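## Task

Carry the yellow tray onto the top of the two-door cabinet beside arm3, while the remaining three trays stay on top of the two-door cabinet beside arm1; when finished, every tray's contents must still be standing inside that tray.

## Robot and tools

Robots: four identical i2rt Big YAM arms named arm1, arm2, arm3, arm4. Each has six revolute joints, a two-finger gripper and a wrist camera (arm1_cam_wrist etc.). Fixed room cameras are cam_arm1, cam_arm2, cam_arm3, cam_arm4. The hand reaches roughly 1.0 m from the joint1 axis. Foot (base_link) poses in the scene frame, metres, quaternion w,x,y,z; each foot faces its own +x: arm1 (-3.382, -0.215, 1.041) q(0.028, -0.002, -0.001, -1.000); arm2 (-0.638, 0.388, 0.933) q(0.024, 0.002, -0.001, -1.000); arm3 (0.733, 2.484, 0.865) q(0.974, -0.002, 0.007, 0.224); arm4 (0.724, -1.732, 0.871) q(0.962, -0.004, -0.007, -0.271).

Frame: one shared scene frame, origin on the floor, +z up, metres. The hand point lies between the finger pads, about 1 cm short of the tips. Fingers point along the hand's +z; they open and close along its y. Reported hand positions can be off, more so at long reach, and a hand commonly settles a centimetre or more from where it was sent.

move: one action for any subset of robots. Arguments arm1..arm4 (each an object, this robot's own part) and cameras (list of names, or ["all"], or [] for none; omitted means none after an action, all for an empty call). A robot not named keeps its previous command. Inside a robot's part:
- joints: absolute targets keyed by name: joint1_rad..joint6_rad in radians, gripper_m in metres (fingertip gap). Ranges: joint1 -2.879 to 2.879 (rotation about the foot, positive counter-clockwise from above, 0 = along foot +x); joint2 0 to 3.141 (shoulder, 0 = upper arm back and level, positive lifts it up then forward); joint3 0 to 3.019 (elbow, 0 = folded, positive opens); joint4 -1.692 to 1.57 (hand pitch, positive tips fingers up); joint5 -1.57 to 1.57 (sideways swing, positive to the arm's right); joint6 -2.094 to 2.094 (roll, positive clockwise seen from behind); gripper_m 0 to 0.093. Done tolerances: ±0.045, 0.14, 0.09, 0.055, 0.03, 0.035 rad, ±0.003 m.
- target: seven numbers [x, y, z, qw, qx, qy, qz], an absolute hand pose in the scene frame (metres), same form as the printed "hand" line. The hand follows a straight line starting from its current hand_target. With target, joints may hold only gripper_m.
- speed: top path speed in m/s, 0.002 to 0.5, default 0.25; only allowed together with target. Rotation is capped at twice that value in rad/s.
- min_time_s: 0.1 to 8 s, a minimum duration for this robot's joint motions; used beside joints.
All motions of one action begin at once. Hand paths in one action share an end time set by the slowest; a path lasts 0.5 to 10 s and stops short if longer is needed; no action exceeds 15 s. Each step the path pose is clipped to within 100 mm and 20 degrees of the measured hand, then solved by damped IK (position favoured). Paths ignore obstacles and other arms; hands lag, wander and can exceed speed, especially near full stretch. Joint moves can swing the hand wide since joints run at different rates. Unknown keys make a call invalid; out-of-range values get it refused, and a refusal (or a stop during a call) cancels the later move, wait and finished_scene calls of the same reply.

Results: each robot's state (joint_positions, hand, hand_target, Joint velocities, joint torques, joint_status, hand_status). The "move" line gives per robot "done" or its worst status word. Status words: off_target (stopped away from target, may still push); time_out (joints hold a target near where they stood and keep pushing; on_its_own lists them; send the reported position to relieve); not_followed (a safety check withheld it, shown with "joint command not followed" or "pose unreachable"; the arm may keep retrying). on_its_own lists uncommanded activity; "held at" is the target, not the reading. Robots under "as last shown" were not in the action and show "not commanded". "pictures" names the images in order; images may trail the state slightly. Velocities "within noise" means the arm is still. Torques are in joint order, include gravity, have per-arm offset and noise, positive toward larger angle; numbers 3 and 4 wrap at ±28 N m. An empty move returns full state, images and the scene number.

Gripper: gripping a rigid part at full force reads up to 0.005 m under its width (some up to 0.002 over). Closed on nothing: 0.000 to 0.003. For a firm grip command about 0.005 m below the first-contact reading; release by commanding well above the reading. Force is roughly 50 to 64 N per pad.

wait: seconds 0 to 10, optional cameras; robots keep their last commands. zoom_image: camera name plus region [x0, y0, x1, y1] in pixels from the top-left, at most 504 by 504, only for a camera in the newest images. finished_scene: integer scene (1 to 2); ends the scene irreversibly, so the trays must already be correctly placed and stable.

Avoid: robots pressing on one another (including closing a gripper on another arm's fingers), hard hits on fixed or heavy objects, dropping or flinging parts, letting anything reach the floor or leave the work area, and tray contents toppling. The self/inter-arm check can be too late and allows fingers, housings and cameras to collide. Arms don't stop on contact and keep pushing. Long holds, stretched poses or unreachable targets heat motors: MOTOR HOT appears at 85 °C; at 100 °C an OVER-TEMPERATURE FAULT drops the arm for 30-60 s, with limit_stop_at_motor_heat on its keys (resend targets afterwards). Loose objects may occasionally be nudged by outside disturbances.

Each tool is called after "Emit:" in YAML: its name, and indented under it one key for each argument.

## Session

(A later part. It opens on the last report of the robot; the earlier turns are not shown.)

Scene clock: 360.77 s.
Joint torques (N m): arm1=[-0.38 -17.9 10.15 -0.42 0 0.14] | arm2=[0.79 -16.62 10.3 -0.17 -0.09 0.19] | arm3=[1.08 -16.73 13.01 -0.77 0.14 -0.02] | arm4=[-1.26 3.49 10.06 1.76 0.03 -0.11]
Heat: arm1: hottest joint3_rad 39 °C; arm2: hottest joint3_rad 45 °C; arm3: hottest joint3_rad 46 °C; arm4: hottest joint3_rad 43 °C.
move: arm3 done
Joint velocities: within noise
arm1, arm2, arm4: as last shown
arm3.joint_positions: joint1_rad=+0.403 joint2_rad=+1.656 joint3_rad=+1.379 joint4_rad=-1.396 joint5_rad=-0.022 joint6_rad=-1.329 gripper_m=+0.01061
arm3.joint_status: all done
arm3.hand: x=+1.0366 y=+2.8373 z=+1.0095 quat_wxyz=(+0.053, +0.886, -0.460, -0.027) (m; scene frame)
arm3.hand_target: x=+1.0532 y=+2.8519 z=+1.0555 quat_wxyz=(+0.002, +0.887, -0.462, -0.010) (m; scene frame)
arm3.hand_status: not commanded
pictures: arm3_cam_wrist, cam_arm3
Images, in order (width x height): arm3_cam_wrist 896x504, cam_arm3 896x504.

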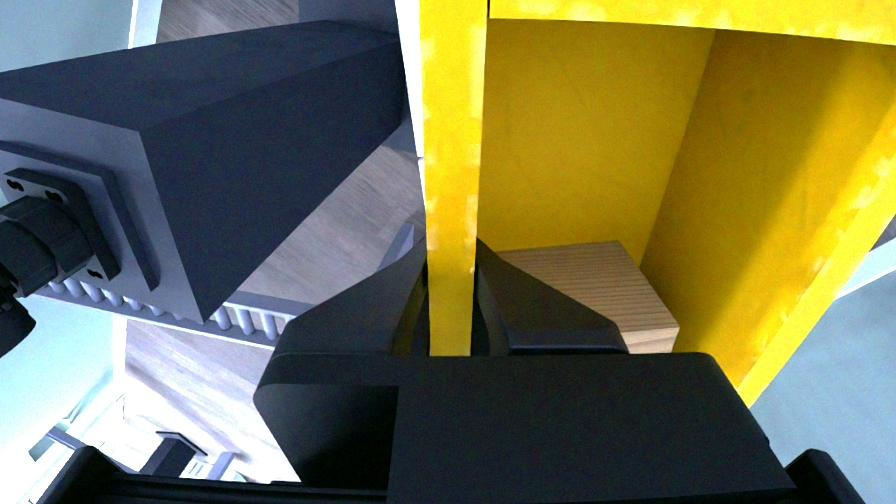

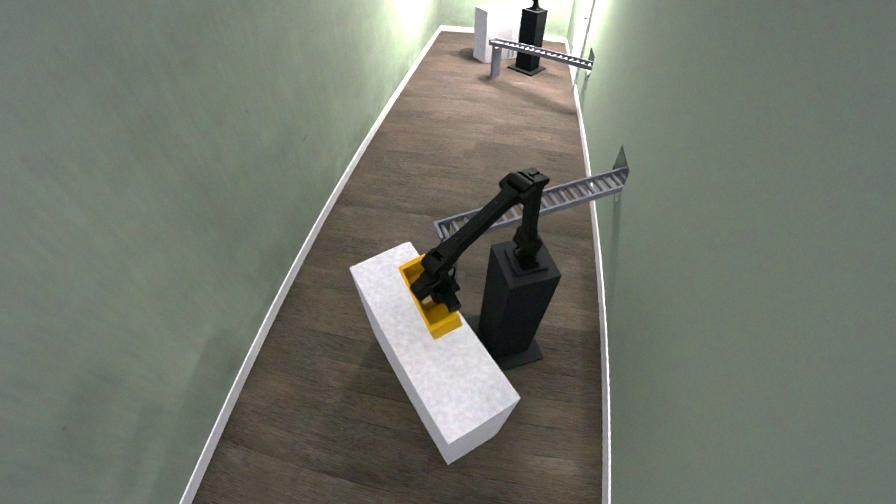

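Emit:
move:
  arm3: {"target":[1.066,2.935,0.95,-0.045,0.902,-0.427,0.012],"speed":0.15}
  cameras: ["cam_arm3","cam_arm4"]

Emit:
zoom_image:
  camera: "cam_arm3"
  region: [330, 220, 550, 470]

Scene clock: 365.70 s.
Joint torques (N m): arm1=[-0.32 -17.9 10.22 -0.46 -0.01 0.15] | arm2=[0.67 -16.67 10.25 -0.18 -0.06 0.17] | arm3=[1.61 -17.79 10.15 0.31 0.32 0.07] | arm4=[-0.5 3.72 10.13 2.1 0.03 -0.05]
Heat: arm1: hottest joint3_rad 39 °C; arm2: hottest joint3_rad 45 °C; arm3: hottest joint3_rad 46 °C; arm4: hottest joint3_rad 43 °C.
move: arm3 off_target
Joint velocities: within noise
arm1.joint_positions: joint1_rad=-1.594 joint2_rad=+1.681 joint3_rad=+1.657 joint4_rad=-1.584 joint5_rad=+0.001 joint6_rad=-1.543 gripper_m=+0.04988
arm1.joint_status: not commanded
arm1.hand: x=-3.3969 y=+0.2892 z=+1.2818 quat_wxyz=(-0.020, -1.000, -0.002, +0.001) (m; scene frame)
arm1.hand_target: x=-3.3999 y=+0.2992 z=+1.2999 quat_wxyz=(+0.000, -1.000, +0.000, +0.000) (m; scene frame)
arm1.hand_status: not commanded
arm2.joint_positions: joint1_rad=-1.226 joint2_rad=+1.958 joint3_rad=+1.307 joint4_rad=-0.924 joint5_rad=-0.012 joint6_rad=-1.749 gripper_m=+0.04991
arm2.joint_status: not commanded
arm2.hand: x=-0.8426 y=+0.8774 z=+0.9068 quat_wxyz=(-0.004, -0.959, -0.282, +0.005) (m; scene frame)
arm2.hand_target: x=-0.8499 y=+0.8896 z=+0.9201 quat_wxyz=(+0.010, -0.961, -0.276, +0.005) (m; scene frame)
arm2.hand_status: not commanded
arm3.joint_positions: joint1_rad=+0.479 joint2_rad=+1.836 joint3_rad=+1.379 joint4_rad=-1.093 joint5_rad=+0.001 joint6_rad=-1.328 gripper_m=+0.01061
arm3.joint_status: not commanded
arm3.hand: x=+1.0531 y=+2.9131 z=+0.9196 quat_wxyz=(-0.004, +0.904, -0.427, -0.002) (m; scene frame)
arm3.hand_target: x=+1.0649 y=+2.9337 z=+0.9506 quat_wxyz=(-0.045, +0.903, -0.428, +0.011) (m; scene frame)
arm3.hand_status: off_target (0.040 m and 4.9 deg from the pose sent, 0.118 m and 12.9 deg at the start)
arm4.joint_positions: joint1_rad=+0.611 joint2_rad=+0.619 joint3_rad=+1.338 joint4_rad=-1.545 joint5_rad=+0.202 joint6_rad=+0.301 gripper_m=+0.09396
arm4.joint_status: not commanded
arm4.hand: x=+0.9262 y=-1.7486 z=+1.3507 quat_wxyz=(-0.379, -0.145, -0.914, +0.032) (m; scene frame)
arm4.hand_target: x=+0.9249 y=-1.7486 z=+1.3599 quat_wxyz=(-0.389, -0.145, -0.909, +0.029) (m; scene frame)
arm4.hand_status: not commanded
pictures: cam_arm3, cam_arm4
Images, in order (width x height): cam_arm3 896x504, cam_arm4 896x504.

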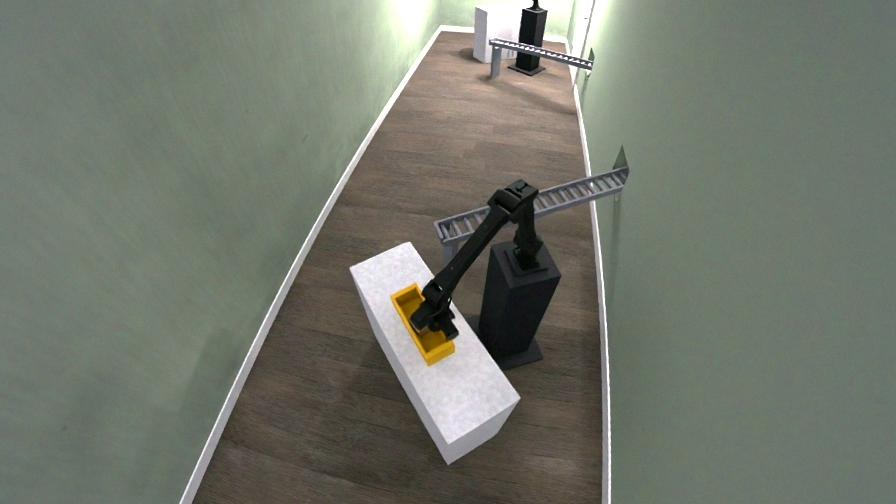

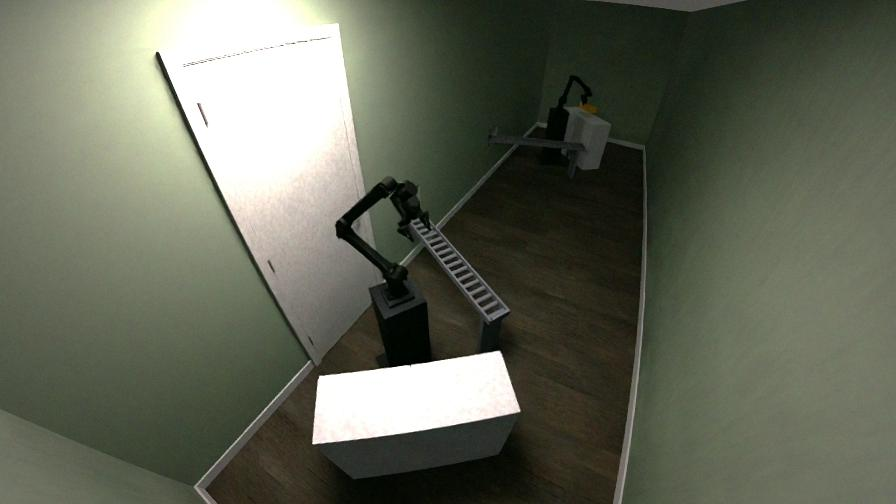

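Scaled by 2.016 from the camera's 896x504 image, which has a finer 1280x720 frame.

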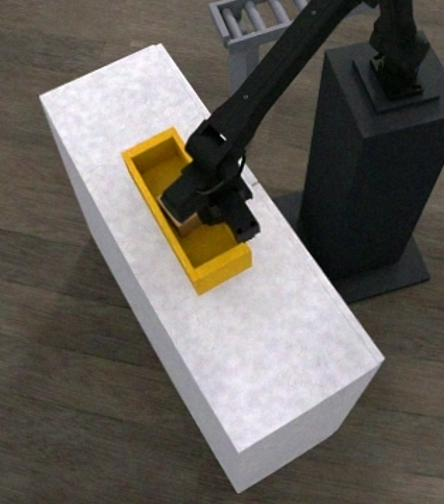

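Emit:
move:
  arm3: {"target":[1.062,2.93,0.865,-0.045,0.902,-0.427,0.012],"speed":0.12}

Emit:
move:
  arm3: {"target":[1.062,2.93,0.82,-0.042,0.902,-0.427,0.012],"speed":0.06}
  cameras: ["cam_arm3"]

Emit:
zoom_image:
  camera: "cam_arm3"
  region: [330, 220, 550, 470]

Scene clock: 373.53 s.
Joint torques (N m): arm1=[-0.32 -17.85 10.21 -0.43 0 0.14] | arm2=[0.79 -16.73 10.25 -0.24 -0.08 0.16] | arm3=[1.79 -17.9 6.53 0.46 0.12 0.02] | arm4=[-1.26 3.31 9.87 2.1 0.03 -0.08]
Heat: arm1: hottest joint3_rad 40 °C; arm2: hottest joint3_rad 45 °C; arm3: hottest joint3_rad 46 °C; arm4: hottest joint3_rad 43 °C.
move: arm3 off_target
Joint velocities: within noise
arm1, arm2, arm4: as last shown
arm3.joint_positions: joint1_rad=+0.479 joint2_rad=+1.928 joint3_rad=+1.308 joint4_rad=-0.890 joint5_rad=+0.006 joint6_rad=-1.325 gripper_m=+0.01060
arm3.joint_status: not commanded
arm3.hand: x=+1.0584 y=+2.9197 z=+0.8498 quat_wxyz=(-0.024, +0.903, -0.428, +0.004) (m; scene frame)
arm3.hand_target: x=+1.0619 y=+2.9299 z=+0.8652 quat_wxyz=(-0.045, +0.903, -0.427, +0.012) (m; scene frame)
arm3.hand_status: off_target (0.019 m and 2.6 deg from the pose sent, 0.058 m and 4.9 deg at the start)
pictures: none

Scene clock: 374.80 s.
Joint torques (N m): arm1=[-0.26 -17.79 10.19 -0.46 0.01 0.14] | arm2=[0.85 -16.73 10.24 -0.21 -0.08 0.18] | arm3=[1.96 -12.98 5.34 1.96 -0.02 -0.01] | arm4=[-0.97 3.6 9.98 1.95 -0.02 -0.1]
Heat: arm1: hottest joint3_rad 40 °C; arm2: hottest joint3_rad 45 °C; arm3: hottest joint3_rad 46 °C; arm4: hottest joint3_rad 43 °C.
move: arm3 off_target
Joint velocities: within noise
arm1, arm2, arm4: as last shown
arm3.joint_positions: joint1_rad=+0.479 joint2_rad=+1.936 joint3_rad=+1.297 joint4_rad=-0.835 joint5_rad=+0.011 joint6_rad=-1.321 gripper_m=+0.01060
arm3.joint_status: not commanded
arm3.hand: x=+1.0632 y=+2.9248 z=+0.8432 quat_wxyz=(-0.041, +0.902, -0.430, +0.010) (m; scene frame)
arm3.hand_target: x=+1.0614 y=+2.9289 z=+0.8208 quat_wxyz=(-0.042, +0.903, -0.427, +0.012) (m; scene frame)
arm3.hand_status: off_target (0.024 m and 0.4 deg from the pose sent, 0.032 m and 2.3 deg at the start)
pictures: cam_arm3
Images, in order (width x height): cam_arm3 896x504.

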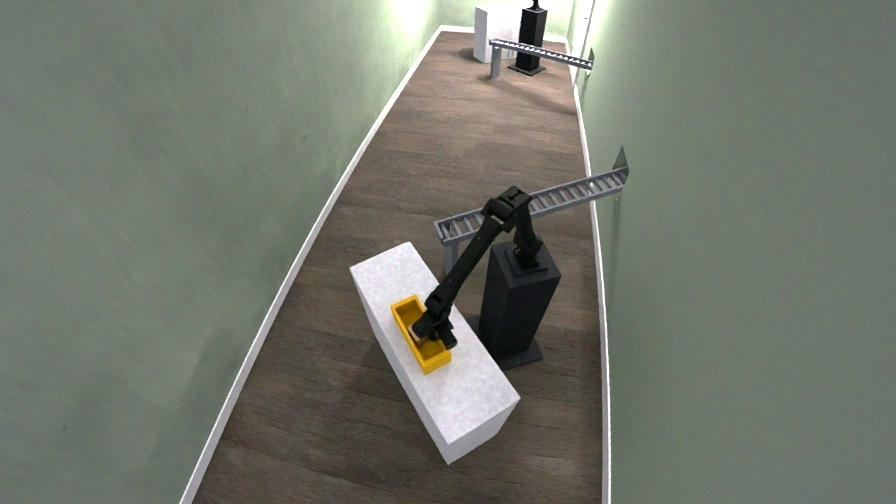

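Scaled by 2.016 from the camera's 896x504 image, which has a finer 1280x720 frame.

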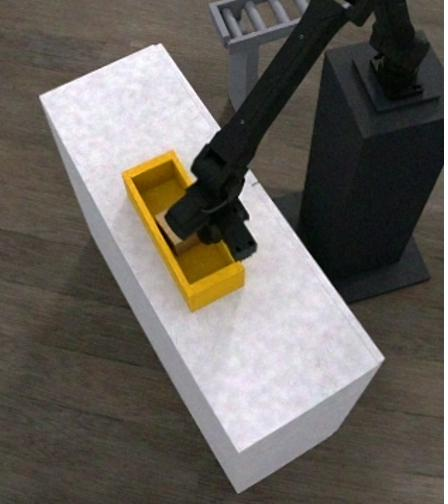

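Emit:
move:
  arm3: {"target":[1.062,2.926,0.838,-0.02,0.903,-0.428,0.006],"speed":0.06}

Emit:
move:
  arm3: {"joints":{"gripper_m":0.045}}
  cameras: ["arm3_cam_wrist"]

Emit:
move:
  arm3: {"target":[1.062,2.926,1.12,-0.02,0.903,-0.428,0.006],"speed":0.15}
  cameras: ["cam_arm3","arm3_cam_wrist","cam_arm1"]

Emit:
zoom_image:
  camera: "cam_arm3"
  region: [330, 220, 550, 470]

Scene clock: 379.40 s.
Joint torques (N m): arm1=[-0.32 -17.79 10.24 -0.44 0 0.15] | arm2=[0.67 -16.5 10.25 -0.17 -0.08 0.17] | arm3=[1.26 -13.92 8.31 -0.92 -0.18 -0.04] | arm4=[-1.08 3.37 10.19 2.03 0.05 -0.08]
Heat: arm1: hottest joint3_rad 40 °C; arm2: hottest joint3_rad 45 °C; arm3: hottest joint3_rad 46 °C; arm4: hottest joint3_rad 43 °C.
move: arm3 done
Joint velocities: within noise
arm1, arm2, arm4: as last shown
arm3.joint_positions: joint1_rad=+0.479 joint2_rad=+1.936 joint3_rad=+1.299 joint4_rad=-0.859 joint5_rad=+0.011 joint6_rad=-1.322 gripper_m=+0.01060
arm3.joint_status: not commanded
arm3.hand: x=+1.0603 y=+2.9209 z=+0.8435 quat_wxyz=(-0.030, +0.902, -0.430, +0.008) (m; scene frame)
arm3.hand_target: x=+1.0619 y=+2.9257 z=+0.8380 quat_wxyz=(-0.020, +0.903, -0.428, +0.006) (m; scene frame)
arm3.hand_status: done (0.008 m and 1.2 deg from the pose sent, 0.005 m and 2.4 deg at the start)
pictures: none

Scene clock: 380.10 s.
Joint torques (N m): arm1=[-0.5 -17.9 10.22 -0.44 0 0.15] | arm2=[0.85 -16.79 10.25 -0.21 -0.08 0.19] | arm3=[1.49 -15.74 8.14 -0.5 -0.19 -0.04] | arm4=[-0.62 3.37 9.95 2.04 0.08 -0.09]
Heat: arm1: hottest joint3_rad 40 °C; arm2: hottest joint3_rad 45 °C; arm3: hottest joint3_rad 46 °C; arm4: hottest joint3_rad 43 °C.
move: arm3 done
Joint velocities: within noise
arm1, arm2, arm4: as last shown
arm3.joint_positions: joint1_rad=+0.479 joint2_rad=+1.955 joint3_rad=+1.299 joint4_rad=-0.873 joint5_rad=+0.011 joint6_rad=-1.322 gripper_m=+0.04491
arm3.joint_status: all done
arm3.hand: x=+1.0564 y=+2.9158 z=+0.8334 quat_wxyz=(-0.014, +0.903, -0.430, +0.005) (m; scene frame)
arm3.hand_target: x=+1.0619 y=+2.9257 z=+0.8379 quat_wxyz=(-0.020, +0.903, -0.428, +0.006) (m; scene frame)
arm3.hand_status: not commanded
pictures: arm3_cam_wrist
Images, in order (width x height): arm3_cam_wrist 896x504.

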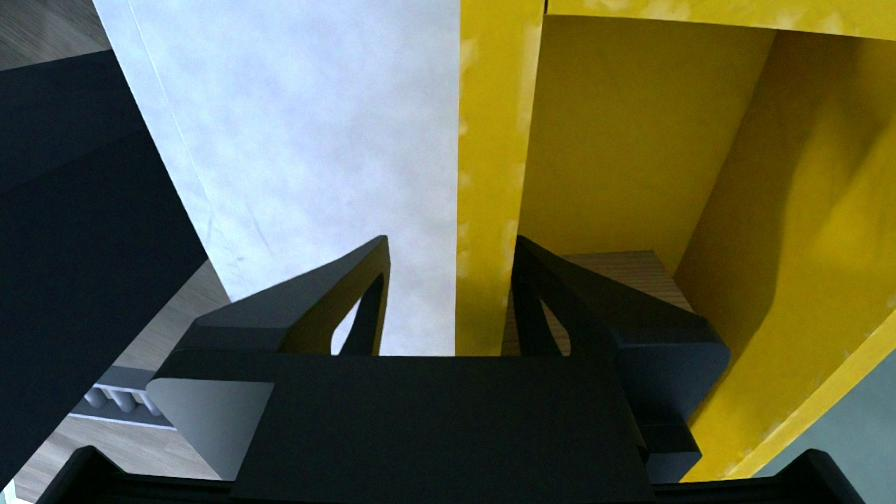

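Scene clock: 382.80 s.
Joint torques (N m): arm1=[-0.44 -17.85 10.17 -0.47 0.01 0.15] | arm2=[0.79 -16.73 10.25 -0.2 -0.08 0.18] | arm3=[1.67 -17.55 12.19 -0.51 -0.21 0] | arm4=[-1.32 3.6 9.98 1.81 0.07 -0.05]
Heat: arm1: hottest joint3_rad 40 °C; arm2: hottest joint3_rad 45 °C; arm3: hottest joint3_rad 46 °C; arm4: hottest joint3_rad 43 °C.
move: arm3 off_target
Joint velocities: within noise
arm1, arm2, arm4: as last shown
arm3.joint_positions: joint1_rad=+0.479 joint2_rad=+1.753 joint3_rad=+1.718 joint4_rad=-1.551 joint5_rad=+0.011 joint6_rad=-1.322 gripper_m=+0.04497
arm3.joint_status: not commanded
arm3.hand: x=+1.0571 y=+2.9138 z=+1.0872 quat_wxyz=(+0.014, +0.903, -0.429, -0.001) (m; scene frame)
arm3.hand_target: x=+1.0610 y=+2.9245 z=+1.1198 quat_wxyz=(-0.020, +0.903, -0.428, +0.006) (m; scene frame)
arm3.hand_status: off_target (0.035 m and 4.0 deg from the pose sent, 0.287 m and 0.7 deg at the start)
pictures: arm3_cam_wrist, cam_arm1, cam_arm3
Images, in order (width x height): arm3_cam_wrist 896x504, cam_arm1 896x504, cam_arm3 896x504.

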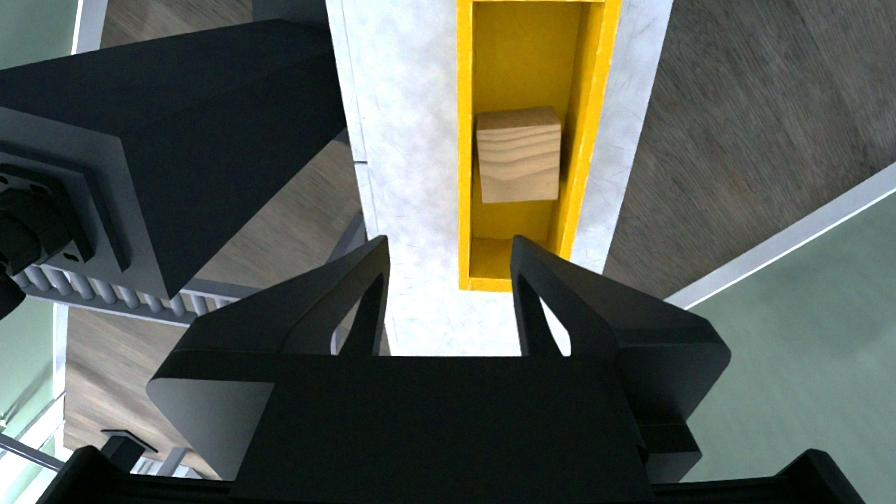

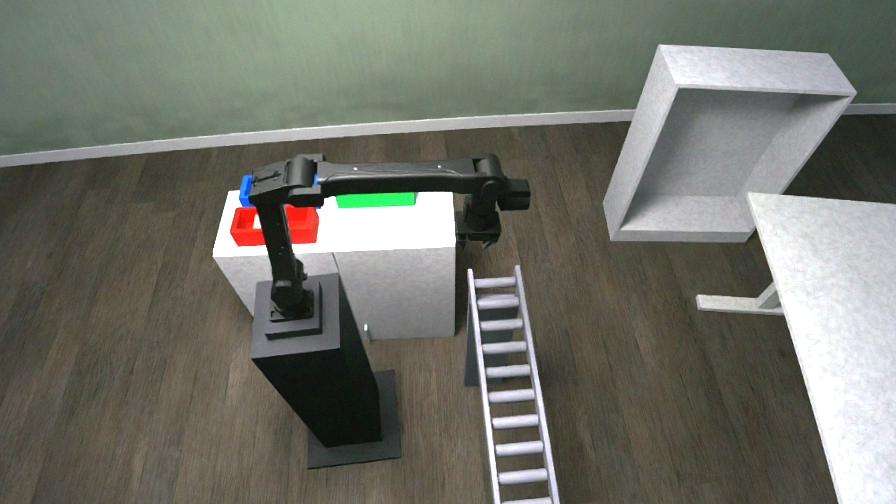

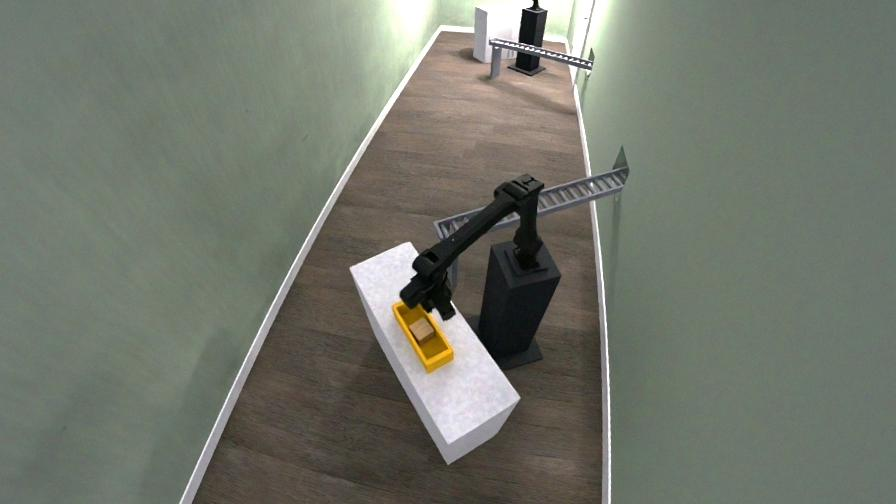

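Scaled by 2.016 from the camera's 896x504 image, which has a finer 1280x720 frame.

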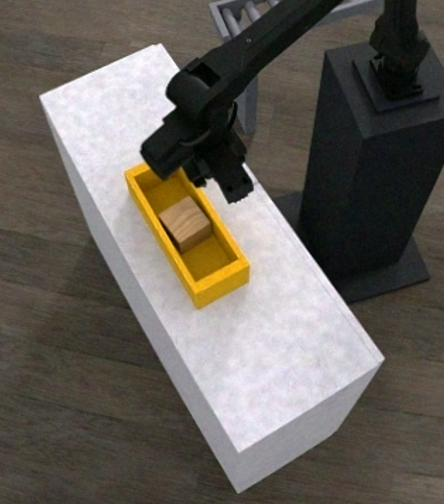

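Success looks complete.

Emit:
finished_scene:
  scene: 1

The scene is finished: the task was done.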